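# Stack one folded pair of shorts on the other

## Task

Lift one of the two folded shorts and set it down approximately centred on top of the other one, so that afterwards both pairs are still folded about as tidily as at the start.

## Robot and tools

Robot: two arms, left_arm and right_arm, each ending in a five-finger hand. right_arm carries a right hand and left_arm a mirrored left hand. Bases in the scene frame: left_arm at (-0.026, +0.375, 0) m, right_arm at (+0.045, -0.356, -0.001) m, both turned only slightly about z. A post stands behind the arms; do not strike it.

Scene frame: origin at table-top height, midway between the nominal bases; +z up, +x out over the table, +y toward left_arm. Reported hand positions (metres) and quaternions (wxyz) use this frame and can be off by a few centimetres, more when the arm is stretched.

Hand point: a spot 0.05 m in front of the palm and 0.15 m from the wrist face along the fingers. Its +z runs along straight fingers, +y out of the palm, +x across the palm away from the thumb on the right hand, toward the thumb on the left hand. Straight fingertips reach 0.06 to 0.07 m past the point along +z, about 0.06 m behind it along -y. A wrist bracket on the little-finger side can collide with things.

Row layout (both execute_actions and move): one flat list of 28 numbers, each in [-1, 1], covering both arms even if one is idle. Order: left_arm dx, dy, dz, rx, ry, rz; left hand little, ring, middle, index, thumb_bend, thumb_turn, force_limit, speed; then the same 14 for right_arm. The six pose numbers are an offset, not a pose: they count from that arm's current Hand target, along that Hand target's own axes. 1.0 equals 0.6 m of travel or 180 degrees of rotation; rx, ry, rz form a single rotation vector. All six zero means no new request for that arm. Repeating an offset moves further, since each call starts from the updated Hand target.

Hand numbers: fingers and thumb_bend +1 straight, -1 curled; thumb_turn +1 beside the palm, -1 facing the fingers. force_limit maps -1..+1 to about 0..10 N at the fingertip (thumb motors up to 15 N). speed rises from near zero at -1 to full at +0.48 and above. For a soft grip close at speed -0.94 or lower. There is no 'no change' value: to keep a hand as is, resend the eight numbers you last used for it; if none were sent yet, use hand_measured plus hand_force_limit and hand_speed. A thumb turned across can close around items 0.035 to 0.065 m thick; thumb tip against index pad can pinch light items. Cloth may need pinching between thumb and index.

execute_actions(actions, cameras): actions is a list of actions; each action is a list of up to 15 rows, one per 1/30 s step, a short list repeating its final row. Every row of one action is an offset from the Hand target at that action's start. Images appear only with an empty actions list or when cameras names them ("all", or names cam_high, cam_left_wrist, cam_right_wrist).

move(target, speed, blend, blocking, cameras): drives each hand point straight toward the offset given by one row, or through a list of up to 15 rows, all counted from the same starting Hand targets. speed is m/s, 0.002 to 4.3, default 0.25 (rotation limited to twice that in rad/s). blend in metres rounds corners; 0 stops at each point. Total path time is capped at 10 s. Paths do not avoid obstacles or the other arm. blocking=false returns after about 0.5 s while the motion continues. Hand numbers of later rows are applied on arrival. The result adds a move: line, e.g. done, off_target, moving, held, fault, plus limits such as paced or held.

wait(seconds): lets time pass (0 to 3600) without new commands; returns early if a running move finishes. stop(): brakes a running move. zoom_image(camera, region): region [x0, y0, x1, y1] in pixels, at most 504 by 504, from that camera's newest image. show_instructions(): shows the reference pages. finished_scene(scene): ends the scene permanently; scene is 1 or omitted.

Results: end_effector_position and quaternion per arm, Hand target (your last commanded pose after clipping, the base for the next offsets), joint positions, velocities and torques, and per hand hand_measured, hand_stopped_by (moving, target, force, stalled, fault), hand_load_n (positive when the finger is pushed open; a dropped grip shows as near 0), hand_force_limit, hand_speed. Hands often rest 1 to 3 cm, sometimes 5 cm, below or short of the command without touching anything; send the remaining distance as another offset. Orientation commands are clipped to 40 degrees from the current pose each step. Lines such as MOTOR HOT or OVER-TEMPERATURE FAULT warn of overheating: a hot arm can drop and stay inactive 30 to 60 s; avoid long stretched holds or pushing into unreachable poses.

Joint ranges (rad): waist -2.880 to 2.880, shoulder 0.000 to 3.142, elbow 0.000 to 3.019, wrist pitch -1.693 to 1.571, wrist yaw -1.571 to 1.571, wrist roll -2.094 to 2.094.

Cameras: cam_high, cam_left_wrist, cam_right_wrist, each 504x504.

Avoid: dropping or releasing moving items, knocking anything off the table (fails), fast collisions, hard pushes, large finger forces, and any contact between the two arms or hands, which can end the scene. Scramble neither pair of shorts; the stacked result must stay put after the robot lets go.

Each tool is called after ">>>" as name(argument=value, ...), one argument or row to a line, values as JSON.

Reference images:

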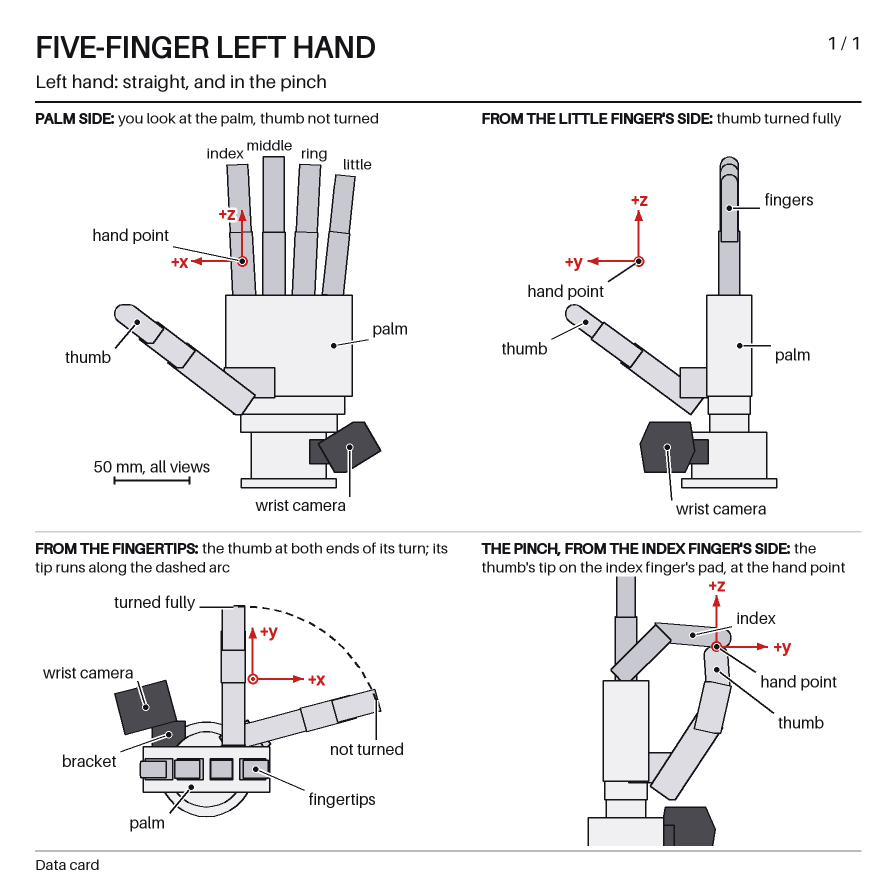

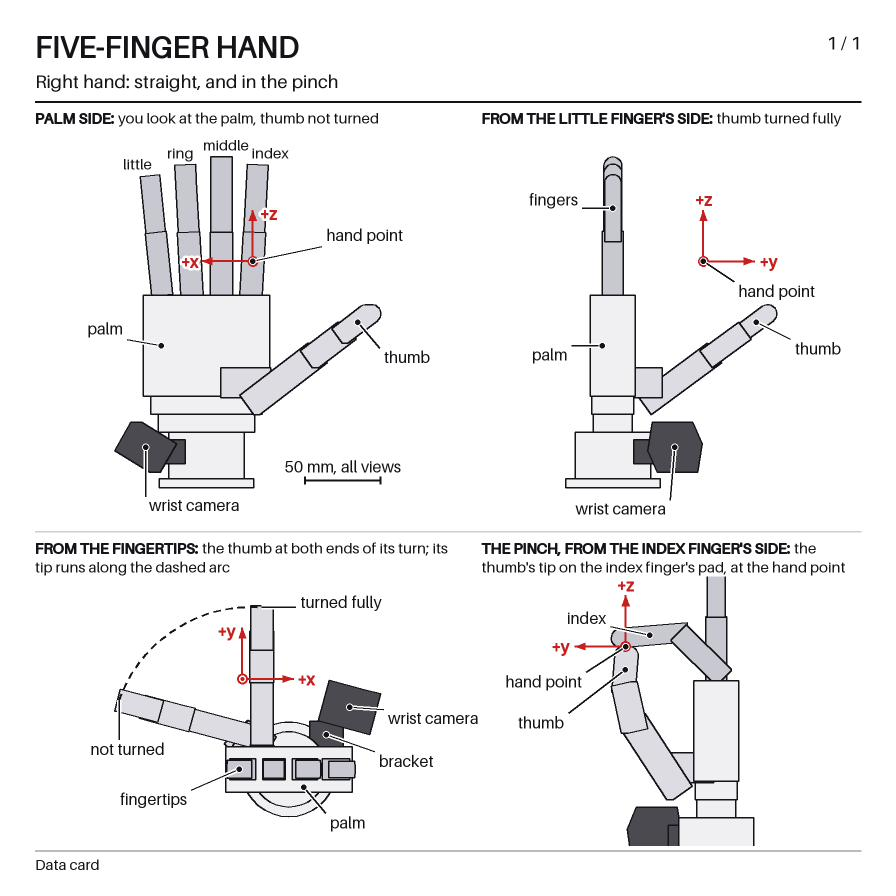

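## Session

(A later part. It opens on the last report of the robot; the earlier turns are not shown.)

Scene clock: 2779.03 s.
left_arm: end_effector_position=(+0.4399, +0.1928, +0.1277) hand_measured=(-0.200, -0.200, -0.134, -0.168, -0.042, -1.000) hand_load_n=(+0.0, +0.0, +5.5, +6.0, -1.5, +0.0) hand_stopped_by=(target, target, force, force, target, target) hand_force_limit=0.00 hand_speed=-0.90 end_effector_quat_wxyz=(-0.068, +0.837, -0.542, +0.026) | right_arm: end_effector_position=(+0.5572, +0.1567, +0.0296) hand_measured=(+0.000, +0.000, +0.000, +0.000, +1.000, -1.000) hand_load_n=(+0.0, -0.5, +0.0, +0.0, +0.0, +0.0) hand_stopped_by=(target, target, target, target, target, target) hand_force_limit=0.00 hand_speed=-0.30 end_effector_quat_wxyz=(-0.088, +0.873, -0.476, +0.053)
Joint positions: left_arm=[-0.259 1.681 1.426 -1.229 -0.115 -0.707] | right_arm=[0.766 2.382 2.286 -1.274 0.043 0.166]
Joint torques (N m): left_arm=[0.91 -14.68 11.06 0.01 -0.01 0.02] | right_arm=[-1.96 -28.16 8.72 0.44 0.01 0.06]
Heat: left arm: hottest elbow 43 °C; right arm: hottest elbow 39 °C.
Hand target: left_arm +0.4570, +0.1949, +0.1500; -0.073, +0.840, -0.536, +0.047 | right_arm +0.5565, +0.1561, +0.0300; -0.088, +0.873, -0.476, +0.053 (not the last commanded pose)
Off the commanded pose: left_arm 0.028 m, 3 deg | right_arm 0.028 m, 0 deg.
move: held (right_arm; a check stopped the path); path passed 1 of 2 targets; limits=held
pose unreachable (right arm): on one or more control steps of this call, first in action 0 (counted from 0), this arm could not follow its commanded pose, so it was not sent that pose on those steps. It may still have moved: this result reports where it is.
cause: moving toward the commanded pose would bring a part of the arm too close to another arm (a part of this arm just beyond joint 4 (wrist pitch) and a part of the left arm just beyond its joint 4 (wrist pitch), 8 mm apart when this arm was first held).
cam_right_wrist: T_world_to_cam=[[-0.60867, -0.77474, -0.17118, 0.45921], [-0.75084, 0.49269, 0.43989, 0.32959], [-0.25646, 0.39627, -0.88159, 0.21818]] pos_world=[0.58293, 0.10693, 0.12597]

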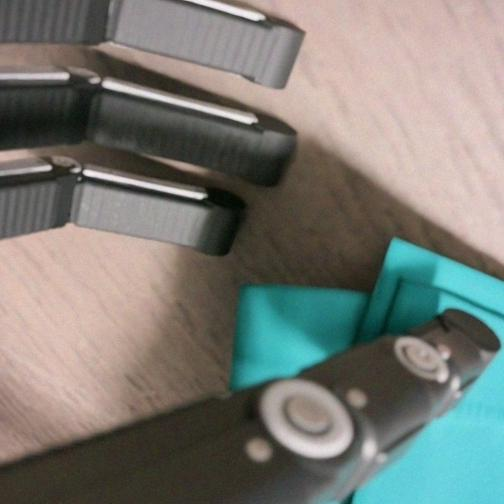

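>>> move(
  target=[
    [0,0,0,0.111,0,0,-0.2,-0.2,-0.2,-0.22,-0.04,-1,0.0,-0.9,0,0,0,0,0,0,0,0,0,0,1.0,-1,0.0,-0.3],
  ],
  speed=0.1,
  cameras=["all"],
)

Scene clock: 2829.43 s.
left_arm: end_effector_position=(+0.4547, +0.2040, +0.1385) hand_measured=(-0.200, -0.200, -0.134, -0.168, -0.042, -1.000) hand_load_n=(+0.0, +0.0, +5.0, +6.0, -2.0, +0.0) hand_stopped_by=(target, target, force, force, target, target) hand_force_limit=0.00 hand_speed=-0.90 end_effector_quat_wxyz=(-0.215, +0.817, -0.522, +0.119) | right_arm: end_effector_position=(+0.5572, +0.1567, +0.0296) hand_measured=(+0.000, +0.000, +0.000, +0.000, +1.000, -1.000) hand_load_n=(+0.0, +0.0, +0.0, +0.0, +0.0, +0.0) hand_stopped_by=(target, target, target, target, target, target) hand_force_limit=0.00 hand_speed=-0.30 end_effector_quat_wxyz=(-0.088, +0.873, -0.476, +0.053)
Joint positions: left_arm=[-0.33 1.526 1.253 -0.958 -0.369 -0.73] | right_arm=[0.766 2.382 2.286 -1.274 0.043 0.166]
Joint torques (N m): left_arm=[-1.49 -13.57 7.94 1.72 -0.28 -0.11] | right_arm=[-2.02 -28.22 8.68 0.43 0.01 0.06]
Heat: left arm: hottest elbow 44 °C; right arm: hottest elbow 39 °C.
Hand target: left_arm +0.4570, +0.1950, +0.1500; -0.218, +0.815, -0.519, +0.139 | right_arm +0.5565, +0.1561, +0.0300; -0.088, +0.873, -0.476, +0.053
Off the commanded pose: left_arm 0.015 m, 2 deg | right_arm 0.001 m, 0 deg.
move: off_target (left_arm)
cam_left_wrist: T_world_to_cam=[[0.89121, 0.06003, 0.4496, -0.47716], [-0.08161, -0.95381, 0.28912, 0.19054], [0.44618, -0.29435, -0.84515, 0.0817]] pos_world=[0.40435, 0.23443, 0.22849]
cam_right_wrist: T_world_to_cam=[[-0.60867, -0.77474, -0.17118, 0.45921], [-0.75084, 0.49269, 0.43989, 0.32959], [-0.25646, 0.39627, -0.88159, 0.21818]] pos_world=[0.58293, 0.10693, 0.12597]

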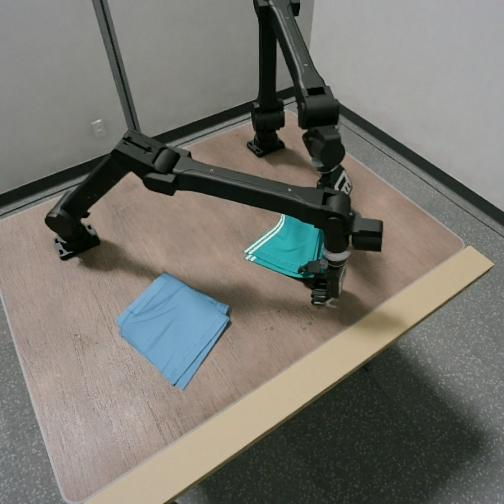

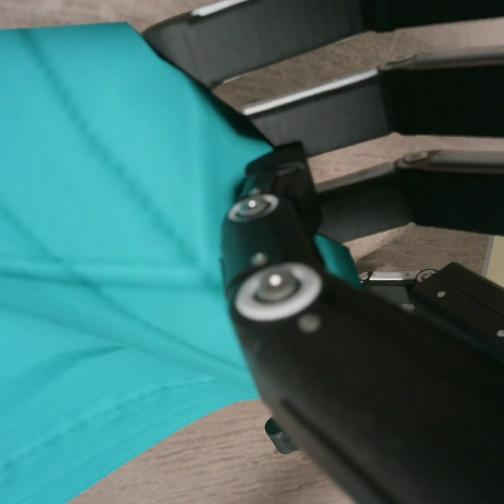

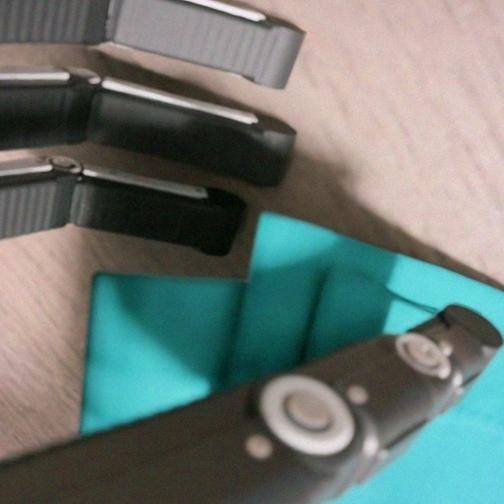

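>>> move(
  target=[
    [0,0,0,0,0,0,-0.2,-0.2,-0.2,-0.22,-0.04,-1,0.0,-0.9,-0.0453,0.0683,0.0015,0,0,0,0,0,0,0,1.0,-1,0.0,-0.3],
  ],
  speed=0.05,
  cameras=["all"],
)

Scene clock: 2890.97 s.
left_arm: end_effector_position=(+0.4547, +0.2040, +0.1385) hand_measured=(-0.200, -0.200, -0.134, -0.168, -0.042, -1.000) hand_load_n=(+0.0, +0.0, +5.5, +6.0, -2.0, -0.5) hand_stopped_by=(target, target, force, force, target, target) hand_force_limit=0.00 hand_speed=-0.90 end_effector_quat_wxyz=(-0.215, +0.817, -0.522, +0.119) | right_arm: end_effector_position=(+0.5218, +0.1504, +0.0288) hand_measured=(+0.000, +0.000, +0.000, +0.000, +1.000, -1.000) hand_load_n=(+0.0, +0.0, +0.0, -1.0, +0.0, +0.0) hand_stopped_by=(target, target, target, target, target, target) hand_force_limit=0.00 hand_speed=-0.30 end_effector_quat_wxyz=(-0.092, +0.872, -0.478, +0.057)
Joint positions: left_arm=[-0.33 1.526 1.253 -0.958 -0.369 -0.73] | right_arm=[0.795 2.262 2.069 -1.166 0.055 0.198]
Joint torques (N m): left_arm=[-1.49 -13.86 7.94 1.73 -0.3 -0.08] | right_arm=[-0.62 -26.29 7.3 0.8 -0.06 0.21]
Heat: left arm: hottest elbow 39 °C; right arm: hottest elbow 39 °C.
Hand target: left_arm +0.4570, +0.1950, +0.1500; -0.218, +0.815, -0.519, +0.139 | right_arm +0.5085, +0.1572, +0.0205; -0.089, +0.873, -0.476, +0.053
Off the commanded pose: left_arm 0.015 m, 2 deg | right_arm 0.017 m, 1 deg.
move: off_target (right_arm)
cam_left_wrist: T_world_to_cam=[[0.89121, 0.06003, 0.4496, -0.47716], [-0.08161, -0.95381, 0.28912, 0.19054], [0.44618, -0.29435, -0.84515, 0.0817]] pos_world=[0.40435, 0.23443, 0.22849]
cam_right_wrist: T_world_to_cam=[[-0.61078, -0.77103, -0.18019, 0.43343], [-0.75295, 0.49516, 0.43345, 0.30743], [-0.24498, 0.40041, -0.88298, 0.20436]] pos_world=[0.54627, 0.10013, 0.12528]

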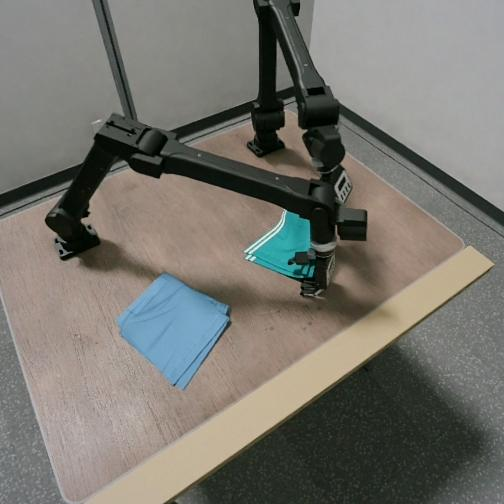

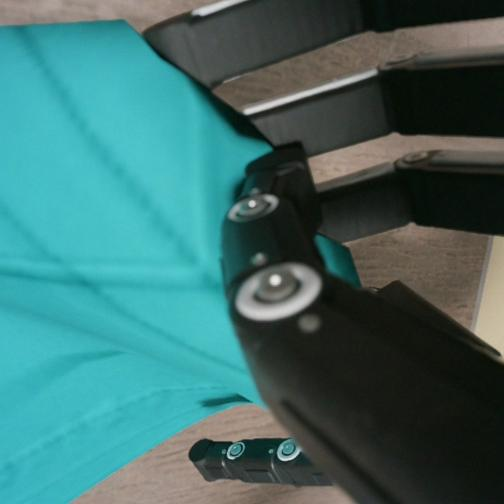

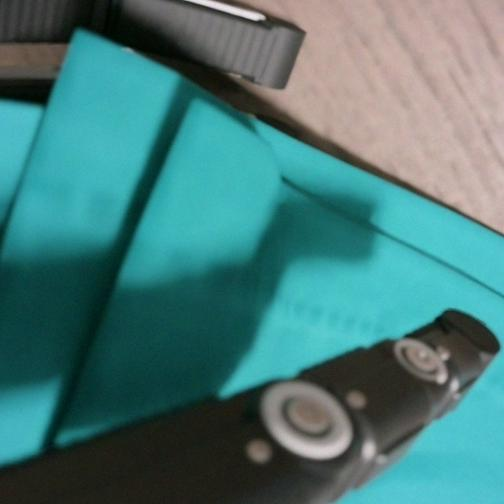

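>>> move(
  target=[
    [0,0,0,0,0,0,-0.2,-0.2,-0.2,-0.22,-0.04,-1,0.0,-0.9,0,0.0213,-0.0038,0,0,0,0,0,0,0,1.0,-1,0.0,-0.3],
  ],
  speed=0.05,
  cameras=["cam_right_wrist"],
)

Scene clock: 2936.13 s.
left_arm: end_effector_position=(+0.4547, +0.2040, +0.1385) hand_measured=(-0.200, -0.200, -0.134, -0.168, -0.042, -1.000) hand_load_n=(+0.0, +0.0, +5.5, +5.5, -1.5, -0.5) hand_stopped_by=(target, target, force, force, target, target) hand_force_limit=0.00 hand_speed=-0.90 end_effector_quat_wxyz=(-0.215, +0.817, -0.522, +0.119) | right_arm: end_effector_position=(+0.5109, +0.1455, +0.0284) hand_measured=(+0.000, +0.000, +0.000, +0.000, +1.000, -1.000) hand_load_n=(+0.0, +0.0, +0.0, -1.0, +0.0, +0.0) hand_stopped_by=(target, target, target, target, target, target) hand_force_limit=0.00 hand_speed=-0.30 end_effector_quat_wxyz=(-0.094, +0.871, -0.479, +0.057)
Joint positions: left_arm=[-0.33 1.526 1.253 -0.958 -0.369 -0.73] | right_arm=[0.8 2.224 1.999 -1.133 0.055 0.206]
Joint torques (N m): left_arm=[-1.49 -13.8 7.92 1.73 -0.3 -0.09] | right_arm=[-0.79 -25.76 7.19 0.69 -0.04 0.16]
Heat: left arm: hottest elbow 38 °C; right arm: hottest shoulder 38 °C.
Hand target: left_arm +0.4570, +0.1950, +0.1500; -0.218, +0.815, -0.519, +0.139 | right_arm +0.4973, +0.1503, +0.0199; -0.088, +0.873, -0.476, +0.053
Off the commanded pose: left_arm 0.015 m, 2 deg | right_arm 0.016 m, 1 deg.
move: off_target (right_arm)
cam_right_wrist: T_world_to_cam=[[-0.61274, -0.7686, -0.18387, 0.42377], [-0.7521, 0.49568, 0.43433, 0.3013], [-0.24269, 0.40442, -0.88179, 0.20157]] pos_world=[0.53519, 0.09484, 0.1248]

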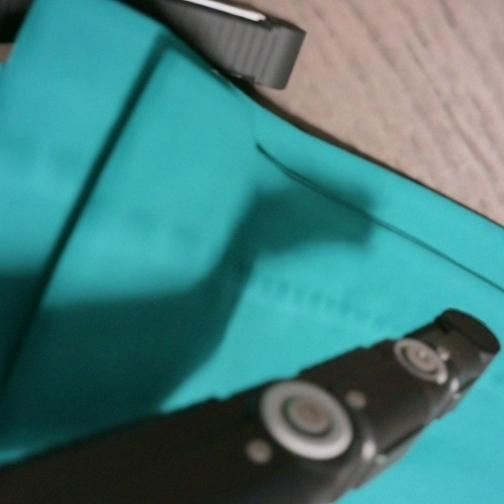

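>>> move(
  target=[
    [0,0,0,0,0,0,-0.2,-0.2,-0.2,-0.22,-0.04,-1,0.0,-0.9,0,0,0,0,0,0,0,0,0,0,0.3,-1,-0.2,-0.88],
  ],
  speed=0.05,
  cameras=["cam_right_wrist"],
)

Scene clock: 2951.10 s.
left_arm: end_effector_position=(+0.4547, +0.2040, +0.1385) hand_measured=(-0.200, -0.200, -0.134, -0.168, -0.042, -1.000) hand_load_n=(+0.5, +0.0, +5.5, +6.0, -2.0, -0.5) hand_stopped_by=(target, target, force, force, target, target) hand_force_limit=0.00 hand_speed=-0.90 end_effector_quat_wxyz=(-0.215, +0.817, -0.522, +0.119) | right_arm: end_effector_position=(+0.5109, +0.1455, +0.0284) hand_measured=(+0.000, +0.000, +0.000, +0.000, +0.300, -1.000) hand_load_n=(+0.0, +0.0, +0.0, -1.0, +0.0, +0.0) hand_stopped_by=(target, target, target, target, target, target) hand_force_limit=-0.20 hand_speed=-0.88 end_effector_quat_wxyz=(-0.094, +0.871, -0.479, +0.057)
Joint positions: left_arm=[-0.33 1.526 1.253 -0.958 -0.369 -0.73] | right_arm=[0.8 2.224 1.999 -1.133 0.055 0.206]
Joint torques (N m): left_arm=[-1.61 -13.57 7.95 1.74 -0.3 -0.09] | right_arm=[-0.79 -25.82 7.2 0.72 -0.04 0.17]
Heat: left arm: hottest elbow 38 °C; right arm: hottest elbow 39 °C.
Hand target: left_arm +0.4570, +0.1950, +0.1500; -0.218, +0.815, -0.519, +0.139 | right_arm +0.4973, +0.1503, +0.0199; -0.088, +0.874, -0.476, +0.053
Off the commanded pose: left_arm 0.015 m, 2 deg | right_arm 0.017 m, 1 deg.
move: done
cam_right_wrist: T_world_to_cam=[[-0.61274, -0.7686, -0.18387, 0.42377], [-0.7521, 0.49568, 0.43433, 0.3013], [-0.24269, 0.40442, -0.88179, 0.20157]] pos_world=[0.53519, 0.09484, 0.1248]

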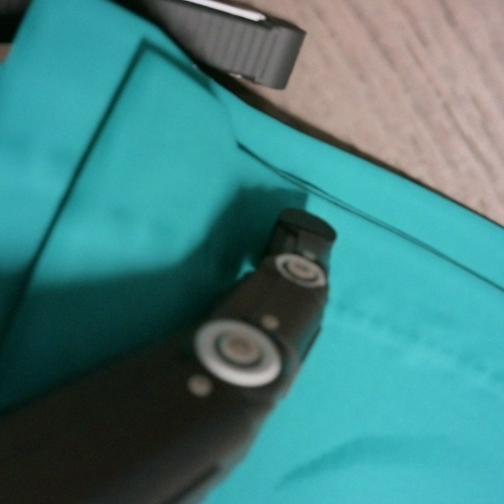

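>>> move(
  target=[
    [0,0,0,0,0,0,-0.2,-0.2,-0.2,-0.22,-0.04,-1,0.0,-0.9,0,0,0,0,0,0,0,0,0,0,0.0,-1,-0.2,-0.88],
  ],
  speed=0.05,
  cameras=["cam_right_wrist"],
)

Scene clock: 2959.37 s.
left_arm: end_effector_position=(+0.4549, +0.2038, +0.1386) hand_measured=(-0.200, -0.200, -0.134, -0.168, -0.042, -1.000) hand_load_n=(+0.0, +0.0, +5.0, +6.5, -2.0, +0.0) hand_stopped_by=(target, target, force, force, target, target) hand_force_limit=0.00 hand_speed=-0.90 end_effector_quat_wxyz=(-0.215, +0.817, -0.521, +0.119) | right_arm: end_effector_position=(+0.5109, +0.1455, +0.0284) hand_measured=(+0.000, +0.000, +0.000, +0.000, +0.000, -1.000) hand_load_n=(+0.0, +0.0, +0.0, -0.5, +0.5, +0.0) hand_stopped_by=(target, target, target, target, target, target) hand_force_limit=-0.20 hand_speed=-0.88 end_effector_quat_wxyz=(-0.094, +0.871, -0.479, +0.057)
Joint positions: left_arm=[-0.33 1.526 1.253 -0.958 -0.369 -0.733] | right_arm=[0.8 2.224 1.999 -1.133 0.055 0.206]
Joint torques (N m): left_arm=[-1.49 -13.74 7.92 1.72 -0.31 -0.06] | right_arm=[-0.67 -25.76 7.16 0.7 -0.04 0.16]
Heat: left arm: hottest elbow 38 °C; right arm: hottest elbow 39 °C.
Hand target: left_arm +0.4570, +0.1950, +0.1500; -0.218, +0.815, -0.519, +0.139 | right_arm +0.4973, +0.1503, +0.0198; -0.088, +0.874, -0.476, +0.053
Off the commanded pose: left_arm 0.015 m, 2 deg | right_arm 0.017 m, 1 deg.
move: done
cam_right_wrist: T_world_to_cam=[[-0.61274, -0.7686, -0.18387, 0.42377], [-0.7521, 0.49568, 0.43433, 0.3013], [-0.24269, 0.40442, -0.88179, 0.20157]] pos_world=[0.53519, 0.09484, 0.1248]

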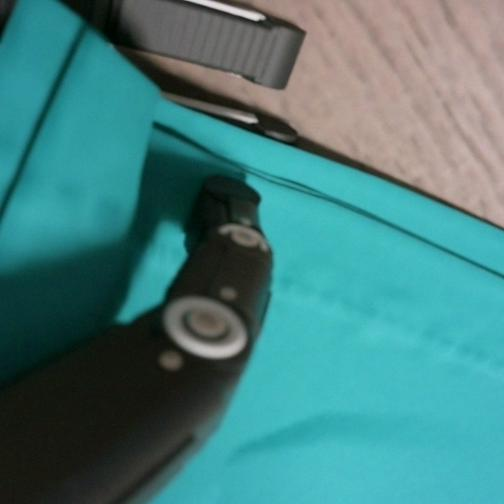

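>>> zoom_image(
  camera="cam_right_wrist",
  region=[0, 0, 340, 340],
)

Scaled by 1.482 from the camera's image (finer frame: 720x720).

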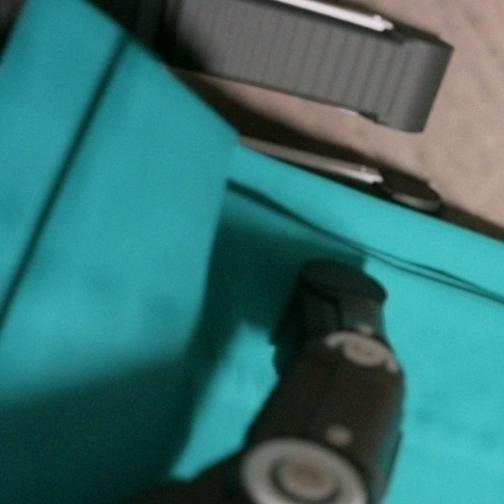

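>>> move(
  target=[
    [0,0,0,0,0,0,-0.2,-0.2,-0.2,-0.22,-0.04,-1,0.0,-0.9,0,0,0,0,0,0,-0.08,-0.08,-0.08,-0.1,-0.04,-1,-0.2,-0.88],
  ],
  speed=0.05,
  cameras=["cam_right_wrist"],
)

>>> move(
  target=[
    [0,0,0,0,0,0,-0.2,-0.2,-0.2,-0.22,-0.04,-1,0.0,-0.9,0,0,0,0,0,0,-0.2,-0.2,-0.2,-0.22,-0.04,-1,0.0,-0.9],
  ],
  speed=0.05,
  cameras=["cam_right_wrist", "cam_high"],
)

Scene clock: 2978.13 s.
left_arm: end_effector_position=(+0.4553, +0.2037, +0.1387) hand_measured=(-0.200, -0.200, -0.134, -0.168, -0.042, -1.000) hand_load_n=(+0.0, +0.0, +5.0, +6.0, -2.0, +0.0) hand_stopped_by=(target, target, force, force, target, target) hand_force_limit=0.00 hand_speed=-0.90 end_effector_quat_wxyz=(-0.215, +0.817, -0.521, +0.120) | right_arm: end_effector_position=(+0.5061, +0.1467, +0.0259) hand_measured=(-0.080, -0.080, -0.080, -0.100, -0.038, -1.000) hand_load_n=(+0.0, +0.0, +0.5, +2.5, +1.5, +0.0) hand_stopped_by=(target, target, target, target, target, target) hand_force_limit=-0.20 hand_speed=-0.88 end_effector_quat_wxyz=(-0.091, +0.872, -0.477, +0.055)
Joint positions: left_arm=[-0.33 1.526 1.253 -0.956 -0.369 -0.733] | right_arm=[0.806 2.224 1.992 -1.133 0.054 0.207]
Joint torques (N m): left_arm=[-1.55 -13.86 7.92 1.66 -0.3 -0.06] | right_arm=[-1.14 -25.64 7.68 0.72 0 0.15]
Heat: left arm: hottest elbow 38 °C; right arm: hottest elbow 39 °C.
Hand target: left_arm +0.4570, +0.1950, +0.1500; -0.218, +0.815, -0.519, +0.139 | right_arm +0.4974, +0.1503, +0.0199; -0.088, +0.874, -0.476, +0.053
Off the commanded pose: left_arm 0.014 m, 2 deg | right_arm 0.011 m, 0 deg.
move: done
cam_right_wrist: T_world_to_cam=[[-0.6101, -0.77222, -0.17735, 0.42021], [-0.75196, 0.49379, 0.43672, 0.29839], [-0.24967, 0.3998, -0.88194, 0.20191]] pos_world=[0.53116, 0.09643, 0.12228]

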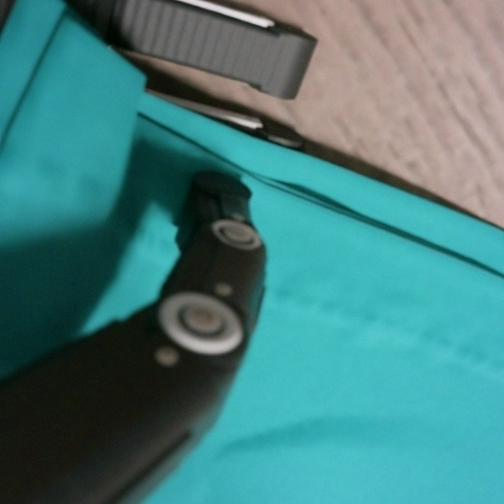

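Scene clock: 2978.83 s.
left_arm: end_effector_position=(+0.4553, +0.2037, +0.1387) hand_measured=(-0.200, -0.200, -0.134, -0.168, -0.042, -1.000) hand_load_n=(+0.0, +0.0, +5.5, +6.5, -1.5, +0.0) hand_stopped_by=(target, target, force, force, target, target) hand_force_limit=0.00 hand_speed=-0.90 end_effector_quat_wxyz=(-0.215, +0.817, -0.521, +0.120) | right_arm: end_effector_position=(+0.5061, +0.1467, +0.0259) hand_measured=(-0.200, -0.200, -0.132, -0.124, -0.038, -1.000) hand_load_n=(+0.0, +0.0, +6.5, +5.0, +2.5, +0.0) hand_stopped_by=(target, target, force, force, target, target) hand_force_limit=0.00 hand_speed=-0.90 end_effector_quat_wxyz=(-0.091, +0.872, -0.478, +0.055)
Joint positions: left_arm=[-0.33 1.526 1.253 -0.956 -0.369 -0.733] | right_arm=[0.806 2.224 1.992 -1.133 0.054 0.208]
Joint torques (N m): left_arm=[-1.55 -13.51 7.92 1.68 -0.31 -0.06] | right_arm=[-1.14 -25.7 7.65 0.69 0 0.14]
Heat: left arm: hottest elbow 38 °C; right arm: hottest elbow 39 °C.
Hand target: left_arm +0.4570, +0.1950, +0.1500; -0.218, +0.815, -0.519, +0.139 | right_arm +0.4974, +0.1503, +0.0199; -0.088, +0.873, -0.476, +0.053
Off the commanded pose: left_arm 0.014 m, 2 deg | right_arm 0.011 m, 0 deg.
move: done
cam_right_wrist: T_world_to_cam=[[-0.61068, -0.77175, -0.17739, 0.42048], [-0.75156, 0.49427, 0.43687, 0.29811], [-0.24948, 0.40011, -0.88186, 0.20176]] pos_world=[0.53116, 0.09643, 0.12228]
Images, in order (width x height): cam_high 504x504, cam_right_wrist 504x504.

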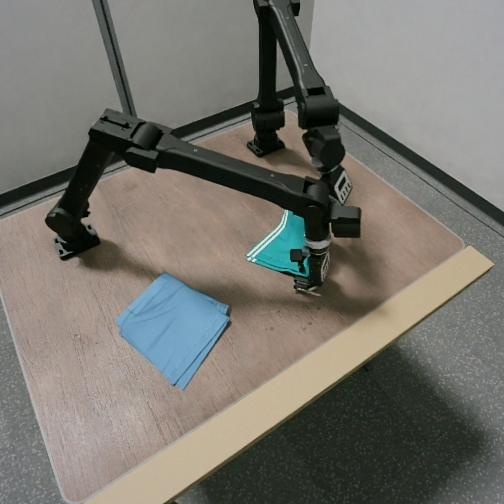

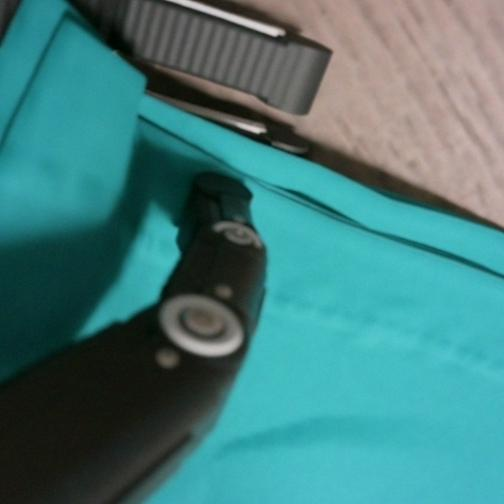

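>>> move(
  target=[
    [0,0,0,0,0,0,-0.2,-0.2,-0.2,-0.22,-0.04,-1,0.0,-0.9,0.0407,-0.0167,-0.0884,0,0,0,-0.2,-0.2,-0.2,-0.22,-0.04,-1,0.0,-0.9],
  ],
  speed=0.05,
  cameras=["all"],
)

Scene clock: 2998.27 s.
left_arm: end_effector_position=(+0.4553, +0.2038, +0.1394) hand_measured=(-0.200, -0.200, -0.134, -0.168, -0.042, -1.000) hand_load_n=(+0.0, +0.5, +5.0, +5.0, -1.5, -0.5) hand_stopped_by=(target, target, force, force, target, target) hand_force_limit=0.00 hand_speed=-0.90 end_effector_quat_wxyz=(-0.215, +0.817, -0.521, +0.121) | right_arm: end_effector_position=(+0.4981, +0.1273, +0.0494) hand_measured=(-0.200, -0.200, -0.132, -0.124, -0.038, -1.000) hand_load_n=(+0.0, +0.0, +6.5, +5.5, +2.5, +0.5) hand_stopped_by=(target, target, force, force, target, target) hand_force_limit=0.00 hand_speed=-0.90 end_effector_quat_wxyz=(-0.069, +0.875, -0.476, +0.049)
Joint positions: left_arm=[-0.33 1.525 1.253 -0.956 -0.369 -0.733] | right_arm=[0.794 2.188 1.992 -1.213 0.051 0.193]
Joint torques (N m): left_arm=[-1.44 -13.57 7.94 1.72 -0.28 -0.06] | right_arm=[-2.61 -26.81 11.29 -0.06 -0.13 -0.05]
Heat: left arm: hottest elbow 38 °C; right arm: hottest elbow 40 °C.
Hand target: left_arm +0.4570, +0.1949, +0.1500; -0.218, +0.815, -0.519, +0.139 | right_arm +0.5095, +0.1295, +0.0742; -0.088, +0.873, -0.476, +0.053
Off the commanded pose: left_arm 0.014 m, 2 deg | right_arm 0.027 m, 2 deg.
move: off_target (right_arm)
cam_left_wrist: T_world_to_cam=[[0.88943, 0.06304, 0.45271, -0.47824], [-0.08033, -0.95347, 0.29058, 0.18934], [0.44996, -0.29481, -0.84298, 0.08021]] pos_world=[0.40448, 0.23433, 0.2291]
cam_right_wrist: T_world_to_cam=[[-0.61257, -0.77924, -0.13246, 0.40449], [-0.73923, 0.50547, 0.44501, 0.28338], [-0.27982, 0.37052, -0.88567, 0.24727]] pos_world=[0.52645, 0.08034, 0.14647]

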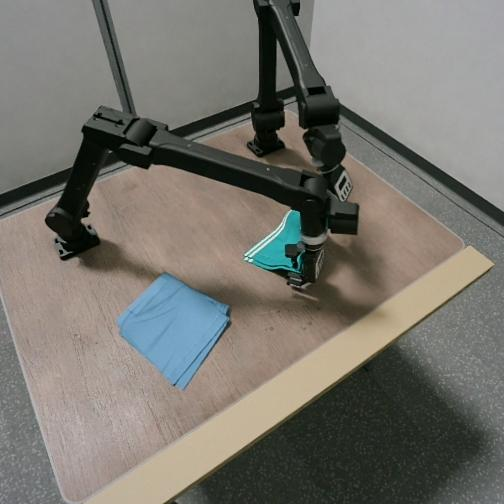

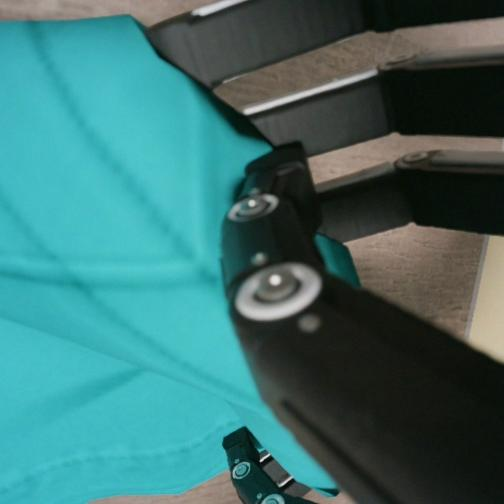

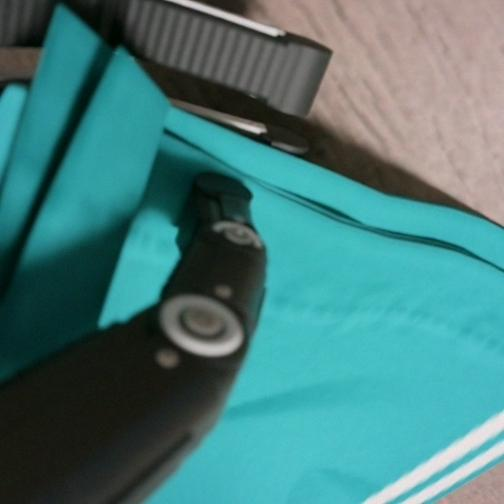

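>>> move(
  target=[
    [0,0,0,0,0,0,-0.2,-0.2,-0.2,-0.22,-0.04,-1,0.0,-0.9,0.0592,-0.0425,-0.1465,0,0,0,-0.2,-0.2,-0.2,-0.22,-0.04,-1,0.0,-0.9],
  ],
  speed=0.05,
  cameras=["all"],
)

>>> zoom_image(
  camera="cam_high",
  region=[210, 160, 370, 320],
)

Scene clock: 3013.07 s.
left_arm: end_effector_position=(+0.4565, +0.2028, +0.1409) hand_measured=(-0.200, -0.200, -0.134, -0.168, -0.042, -1.000) hand_load_n=(+0.0, +0.0, +5.5, +4.5, -1.5, +0.0) hand_stopped_by=(target, target, force, force, target, target) hand_force_limit=0.00 hand_speed=-0.90 end_effector_quat_wxyz=(-0.216, +0.818, -0.519, +0.124) | right_arm: end_effector_position=(+0.5167, +0.1033, +0.1349) hand_measured=(-0.200, -0.200, -0.132, -0.124, -0.038, -1.000) hand_load_n=(+0.0, +0.0, +5.5, +6.5, +3.0, +0.5) hand_stopped_by=(target, target, force, force, target, target) hand_force_limit=0.00 hand_speed=-0.90 end_effector_quat_wxyz=(-0.060, +0.878, -0.474, +0.043)
Joint positions: left_arm=[-0.331 1.522 1.253 -0.952 -0.369 -0.737] | right_arm=[0.749 2.172 2.19 -1.445 0.039 0.142]
Joint torques (N m): left_arm=[-1.44 -13.45 7.95 1.52 -0.28 -0.03] | right_arm=[-3.14 -26.29 13.44 -0.16 -0.06 -0.07]
Heat: left arm: hottest elbow 38 °C; right arm: hottest elbow 42 °C.
Hand target: left_arm +0.4570, +0.1948, +0.1501; -0.218, +0.814, -0.519, +0.140 | right_arm +0.5341, +0.1040, +0.1656; -0.088, +0.873, -0.476, +0.053
Off the commanded pose: left_arm 0.012 m, 2 deg | right_arm 0.035 m, 3 deg.
move: off_target (right_arm)
cam_left_wrist: T_world_to_cam=[[0.88593, 0.06724, 0.45891, -0.48006], [-0.07996, -0.95248, 0.29392, 0.18715], [0.45687, -0.29709, -0.83846, 0.07733]] pos_world=[0.40494, 0.23351, 0.23014]
cam_right_wrist: T_world_to_cam=[[-0.60965, -0.78458, -0.11293, 0.40492], [-0.73444, 0.50551, 0.45284, 0.26773], [-0.2982, 0.35901, -0.88441, 0.34773]] pos_world=[0.54718, 0.05751, 0.23203]

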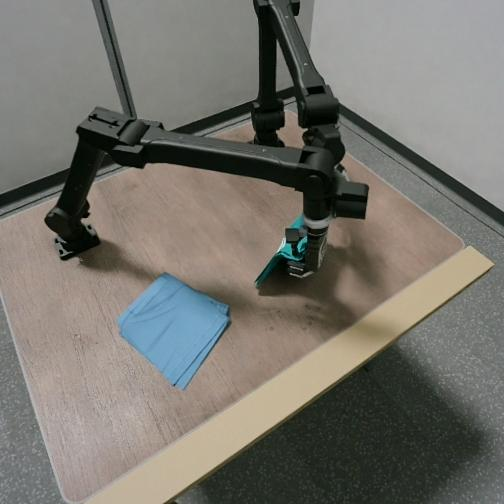

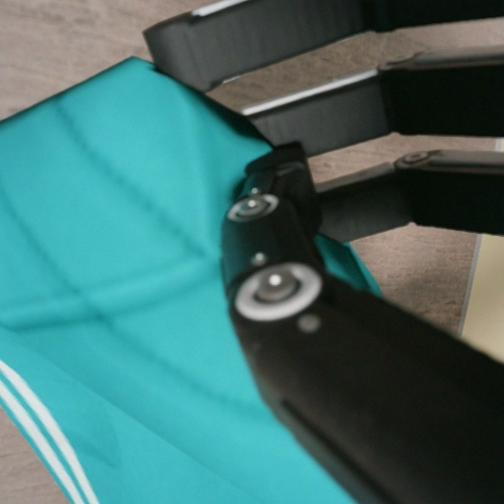

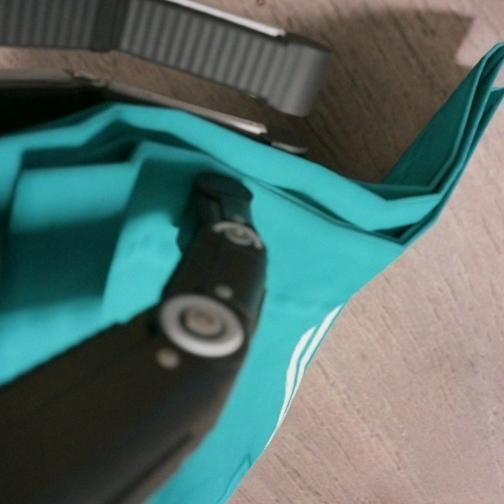

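Scaled by 3.150 from the camera's image (finer frame: 720x720).

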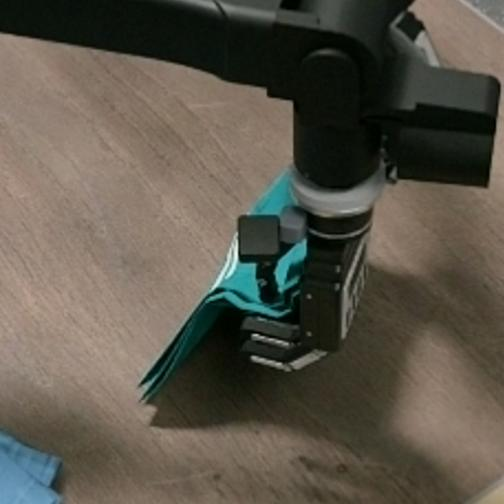

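>>> move(
  target=[
    [0,-0.0917,-0.1588,0,0,0,-0.2,-0.2,-0.2,-0.22,-0.04,-1,0.0,-0.9,0,-0.0304,-0.1723,0,0,0,-0.2,-0.2,-0.2,-0.22,-0.04,-1,0.0,-0.9],
  ],
  speed=0.06,
  cameras=["all"],
)

>>> zoom_image(
  camera="cam_high",
  region=[210, 140, 390, 320],
)

Scene clock: 3034.83 s.
left_arm: end_effector_position=(+0.4508, +0.2039, +0.2322) hand_measured=(-0.200, -0.200, -0.134, -0.168, -0.042, -1.000) hand_load_n=(+0.0, +0.5, +6.0, +4.5, -1.5, -0.5) hand_stopped_by=(target, target, force, force, target, target) hand_force_limit=0.00 hand_speed=-0.90 end_effector_quat_wxyz=(-0.213, +0.819, -0.520, +0.115) | right_arm: end_effector_position=(+0.5195, +0.1065, +0.2422) hand_measured=(-0.200, -0.200, -0.132, -0.124, -0.038, -1.000) hand_load_n=(+0.5, +0.0, +5.5, +6.5, +3.0, +0.0) hand_stopped_by=(target, target, force, force, target, target) hand_force_limit=0.00 hand_speed=-0.90 end_effector_quat_wxyz=(-0.094, +0.875, -0.473, +0.053)
Joint positions: left_arm=[-0.332 1.486 1.459 -1.214 -0.369 -0.742] | right_arm=[0.748 2.184 2.496 -1.669 0.035 0.141]
Joint torques (N m): left_arm=[-1.26 -13.04 11.62 0.49 -0.3 0.02] | right_arm=[-2.96 -25.93 13.07 -0.01 -0.06 0.01]
Heat: left arm: hottest elbow 38 °C; right arm: hottest elbow 45 °C.
Hand target: left_arm +0.4570, +0.1950, +0.2600; -0.218, +0.815, -0.519, +0.139 | right_arm +0.5307, +0.1031, +0.2708; -0.088, +0.874, -0.476, +0.053
Off the commanded pose: left_arm 0.030 m, 3 deg | right_arm 0.031 m, 1 deg.
joint sent to its limit (right arm) — joint 4 (wrist pitch), lower limit. The joint targets are off in orientation, not in position.
move: off_target (left_arm, right_arm)
cam_left_wrist: T_world_to_cam=[[0.8941, 0.06774, 0.44272, -0.51703], [-0.07164, -0.95414, 0.29067, 0.15827], [0.4421, -0.2916, -0.84824, 0.16466]] pos_world=[0.40081, 0.23405, 0.32257]
cam_right_wrist: T_world_to_cam=[[-0.60162, -0.77761, -0.18267, 0.4332], [-0.75733, 0.48258, 0.43997, 0.23704], [-0.25397, 0.40304, -0.87924, 0.41338]] pos_world=[0.54513, 0.05586, 0.3383]

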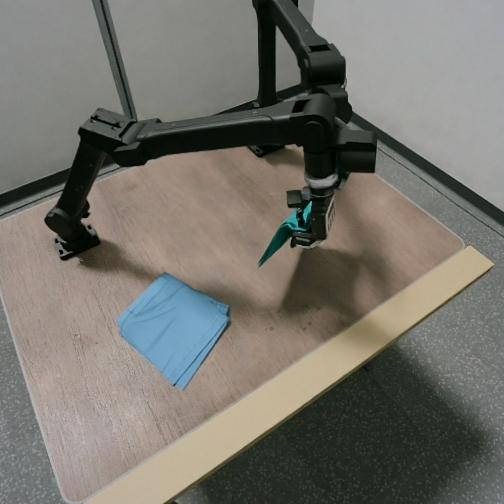

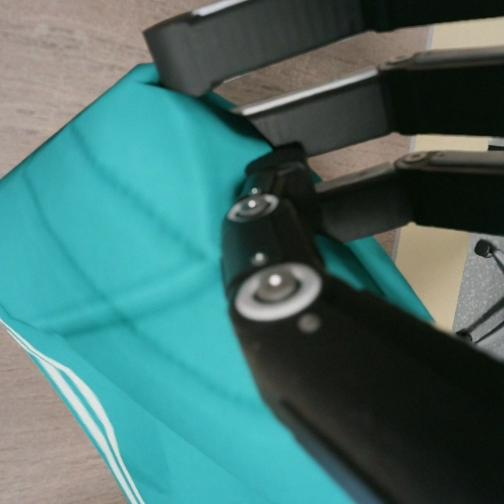

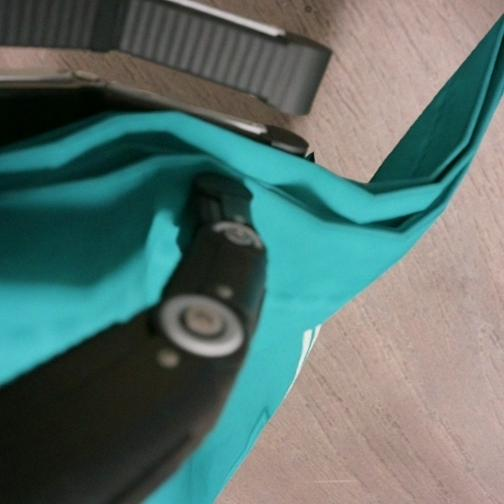

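Scaled by 2.800 from the camera's image (finer frame: 720x720).

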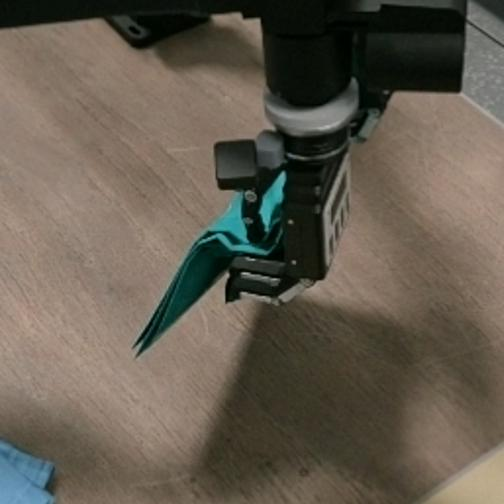

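>>> move(
  target=[
    [0.3088,0.082,-0.0522,0,0.0195,0.0337,-0.2,-0.2,-0.2,-0.22,-0.04,-1,0.0,-0.9,0.2905,0.1673,-0.0269,0,0.0068,0.0383,-0.2,-0.2,-0.2,-0.22,-0.04,-1,0.0,-0.9],
  ],
  speed=0.07,
  cameras=["all"],
)

>>> zoom_image(
  camera="cam_high",
  region=[170, 140, 390, 360],
)

Scene clock: 3100.20 s.
left_arm: end_effector_position=(+0.4779, +0.0139, +0.2502) hand_measured=(-0.200, -0.200, -0.134, -0.168, -0.042, -1.000) hand_load_n=(+0.0, +0.0, +5.5, +4.5, -1.5, +0.0) hand_stopped_by=(target, target, force, force, target, target) hand_force_limit=0.00 hand_speed=-0.90 end_effector_quat_wxyz=(-0.209, +0.783, -0.569, +0.141) | right_arm: end_effector_position=(+0.5382, -0.0922, +0.2601) hand_measured=(-0.200, -0.200, -0.132, -0.124, -0.038, -1.000) hand_load_n=(+0.0, +0.0, +5.5, +6.5, +3.0, +0.5) hand_stopped_by=(target, target, force, force, target, target) hand_force_limit=0.00 hand_speed=-0.90 end_effector_quat_wxyz=(-0.076, +0.844, -0.528, +0.050)
Joint positions: left_arm=[-0.619 1.794 1.888 -1.372 -0.424 -0.902] | right_arm=[0.463 1.853 2.013 -1.548 0.003 -0.013]
Joint torques (N m): left_arm=[-1.2 -15.33 11.54 0.39 -0.36 -0.04] | right_arm=[-2.73 -22.12 8.21 0.87 -0.07 -0.05]
Heat: left arm: hottest elbow 43 °C; right arm: hottest elbow 48 °C.
Hand target: left_arm +0.4823, +0.0024, +0.2625; -0.209, +0.781, -0.568, +0.152 | right_arm +0.5399, -0.0986, +0.2673; -0.086, +0.843, -0.528, +0.057
Off the commanded pose: left_arm 0.018 m, 1 deg | right_arm 0.010 m, 1 deg.
move: off_target (left_arm)
cam_left_wrist: T_world_to_cam=[[0.88383, -0.04493, 0.46564, -0.53558], [-0.20197, -0.93448, 0.29318, 0.03515], [0.42196, -0.35316, -0.835, 0.11961]] pos_world=[0.42999, 0.05102, 0.33896]
cam_right_wrist: T_world_to_cam=[[-0.70098, -0.69727, -0.14982, 0.34551], [-0.67583, 0.58234, 0.45182, 0.30139], [-0.22779, 0.41797, -0.87944, 0.50127]] pos_world=[0.56007, -0.14411, 0.35642]

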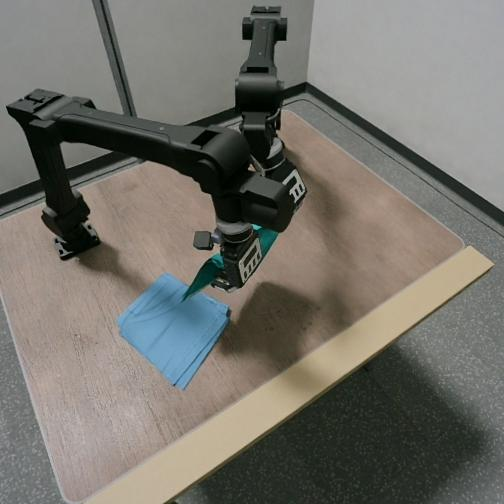

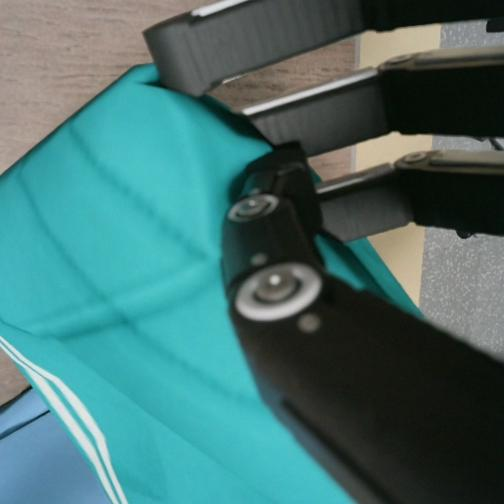

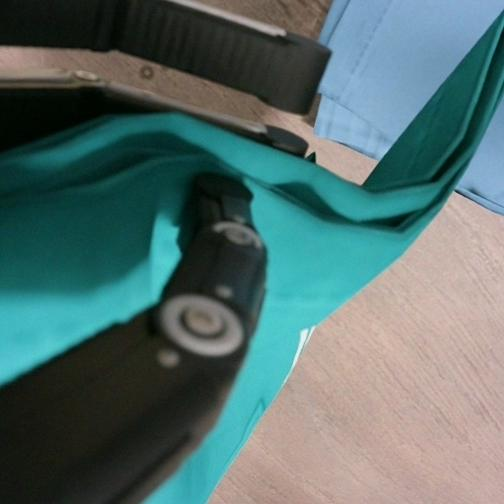

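Scaled by 2.291 from the camera's image (finer frame: 720x720).

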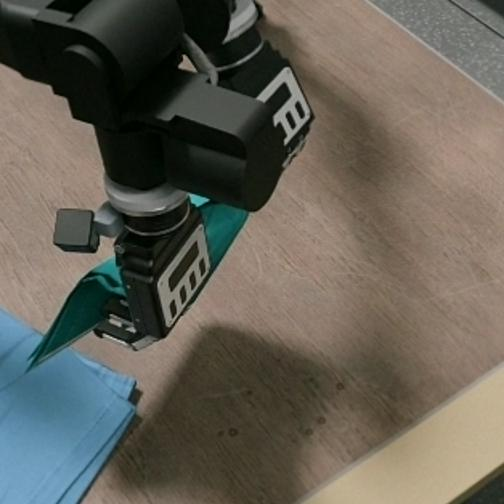

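>>> wait(
  seconds=0.1,
  cameras=["all"],
)

Scene clock: 3418.53 s.
left_arm: end_effector_position=(+0.4778, +0.0140, +0.2502) hand_measured=(-0.200, -0.200, -0.134, -0.168, -0.042, -1.000) hand_load_n=(+0.0, +0.0, +6.0, +4.5, -1.5, +0.0) hand_stopped_by=(target, target, force, force, target, target) hand_force_limit=0.00 hand_speed=-0.90 end_effector_quat_wxyz=(-0.209, +0.783, -0.569, +0.141) | right_arm: end_effector_position=(+0.5382, -0.0922, +0.2601) hand_measured=(-0.200, -0.200, -0.132, -0.124, -0.038, -1.000) hand_load_n=(+0.0, +0.0, +5.5, +6.5, +3.5, +0.5) hand_stopped_by=(target, target, force, force, target, target) hand_force_limit=0.00 hand_speed=-0.90 end_effector_quat_wxyz=(-0.076, +0.844, -0.528, +0.050)
Joint positions: left_arm=[-0.619 1.794 1.888 -1.372 -0.424 -0.902] | right_arm=[0.463 1.853 2.013 -1.548 0.003 -0.013]
Joint torques (N m): left_arm=[-1.03 -15.33 11.51 0.38 -0.35 -0.05] | right_arm=[-2.84 -22.18 8.24 0.83 -0.08 -0.04]
Heat: left arm: hottest elbow 44 °C; right arm: hottest elbow 40 °C.
Hand target: left_arm +0.4823, +0.0024, +0.2625; -0.209, +0.781, -0.568, +0.152 | right_arm +0.5399, -0.0985, +0.2673; -0.086, +0.843, -0.528, +0.057
Off the commanded pose: left_arm 0.018 m, 1 deg | right_arm 0.010 m, 1 deg.
wait: 0.10 s; at rest from the start
cam_left_wrist: T_world_to_cam=[[0.88395, -0.04503, 0.46541, -0.53554], [-0.20188, -0.93455, 0.29301, 0.03517], [0.42176, -0.35296, -0.83519, 0.11975]] pos_world=[0.42999, 0.05102, 0.33896]
cam_right_wrist: T_world_to_cam=[[-0.70074, -0.69751, -0.14982, 0.34541], [-0.67604, 0.58215, 0.45175, 0.30158], [-0.22788, 0.41784, -0.87948, 0.50133]] pos_world=[0.56017, -0.14411, 0.35642]

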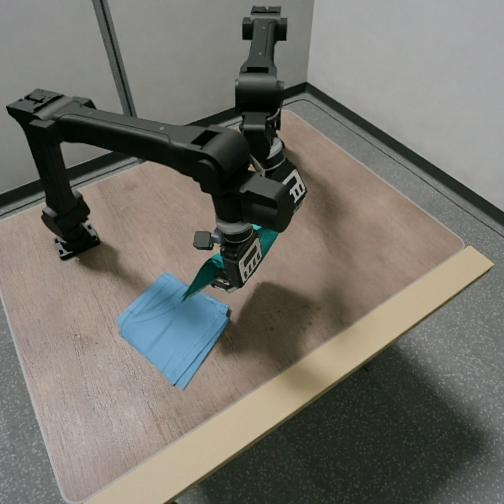

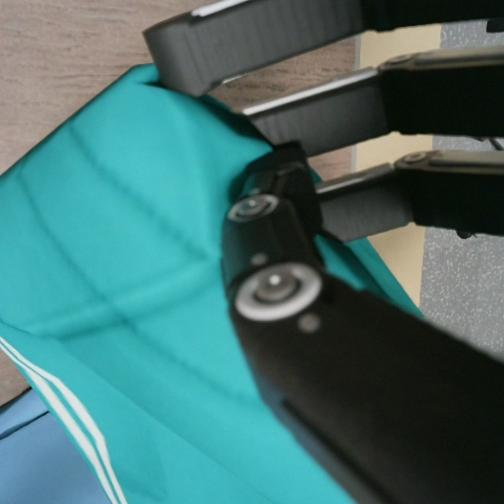

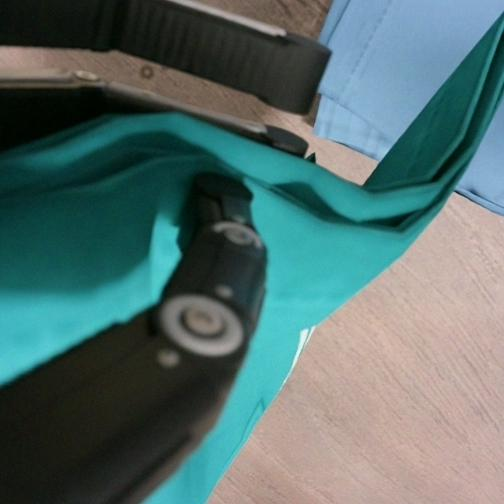

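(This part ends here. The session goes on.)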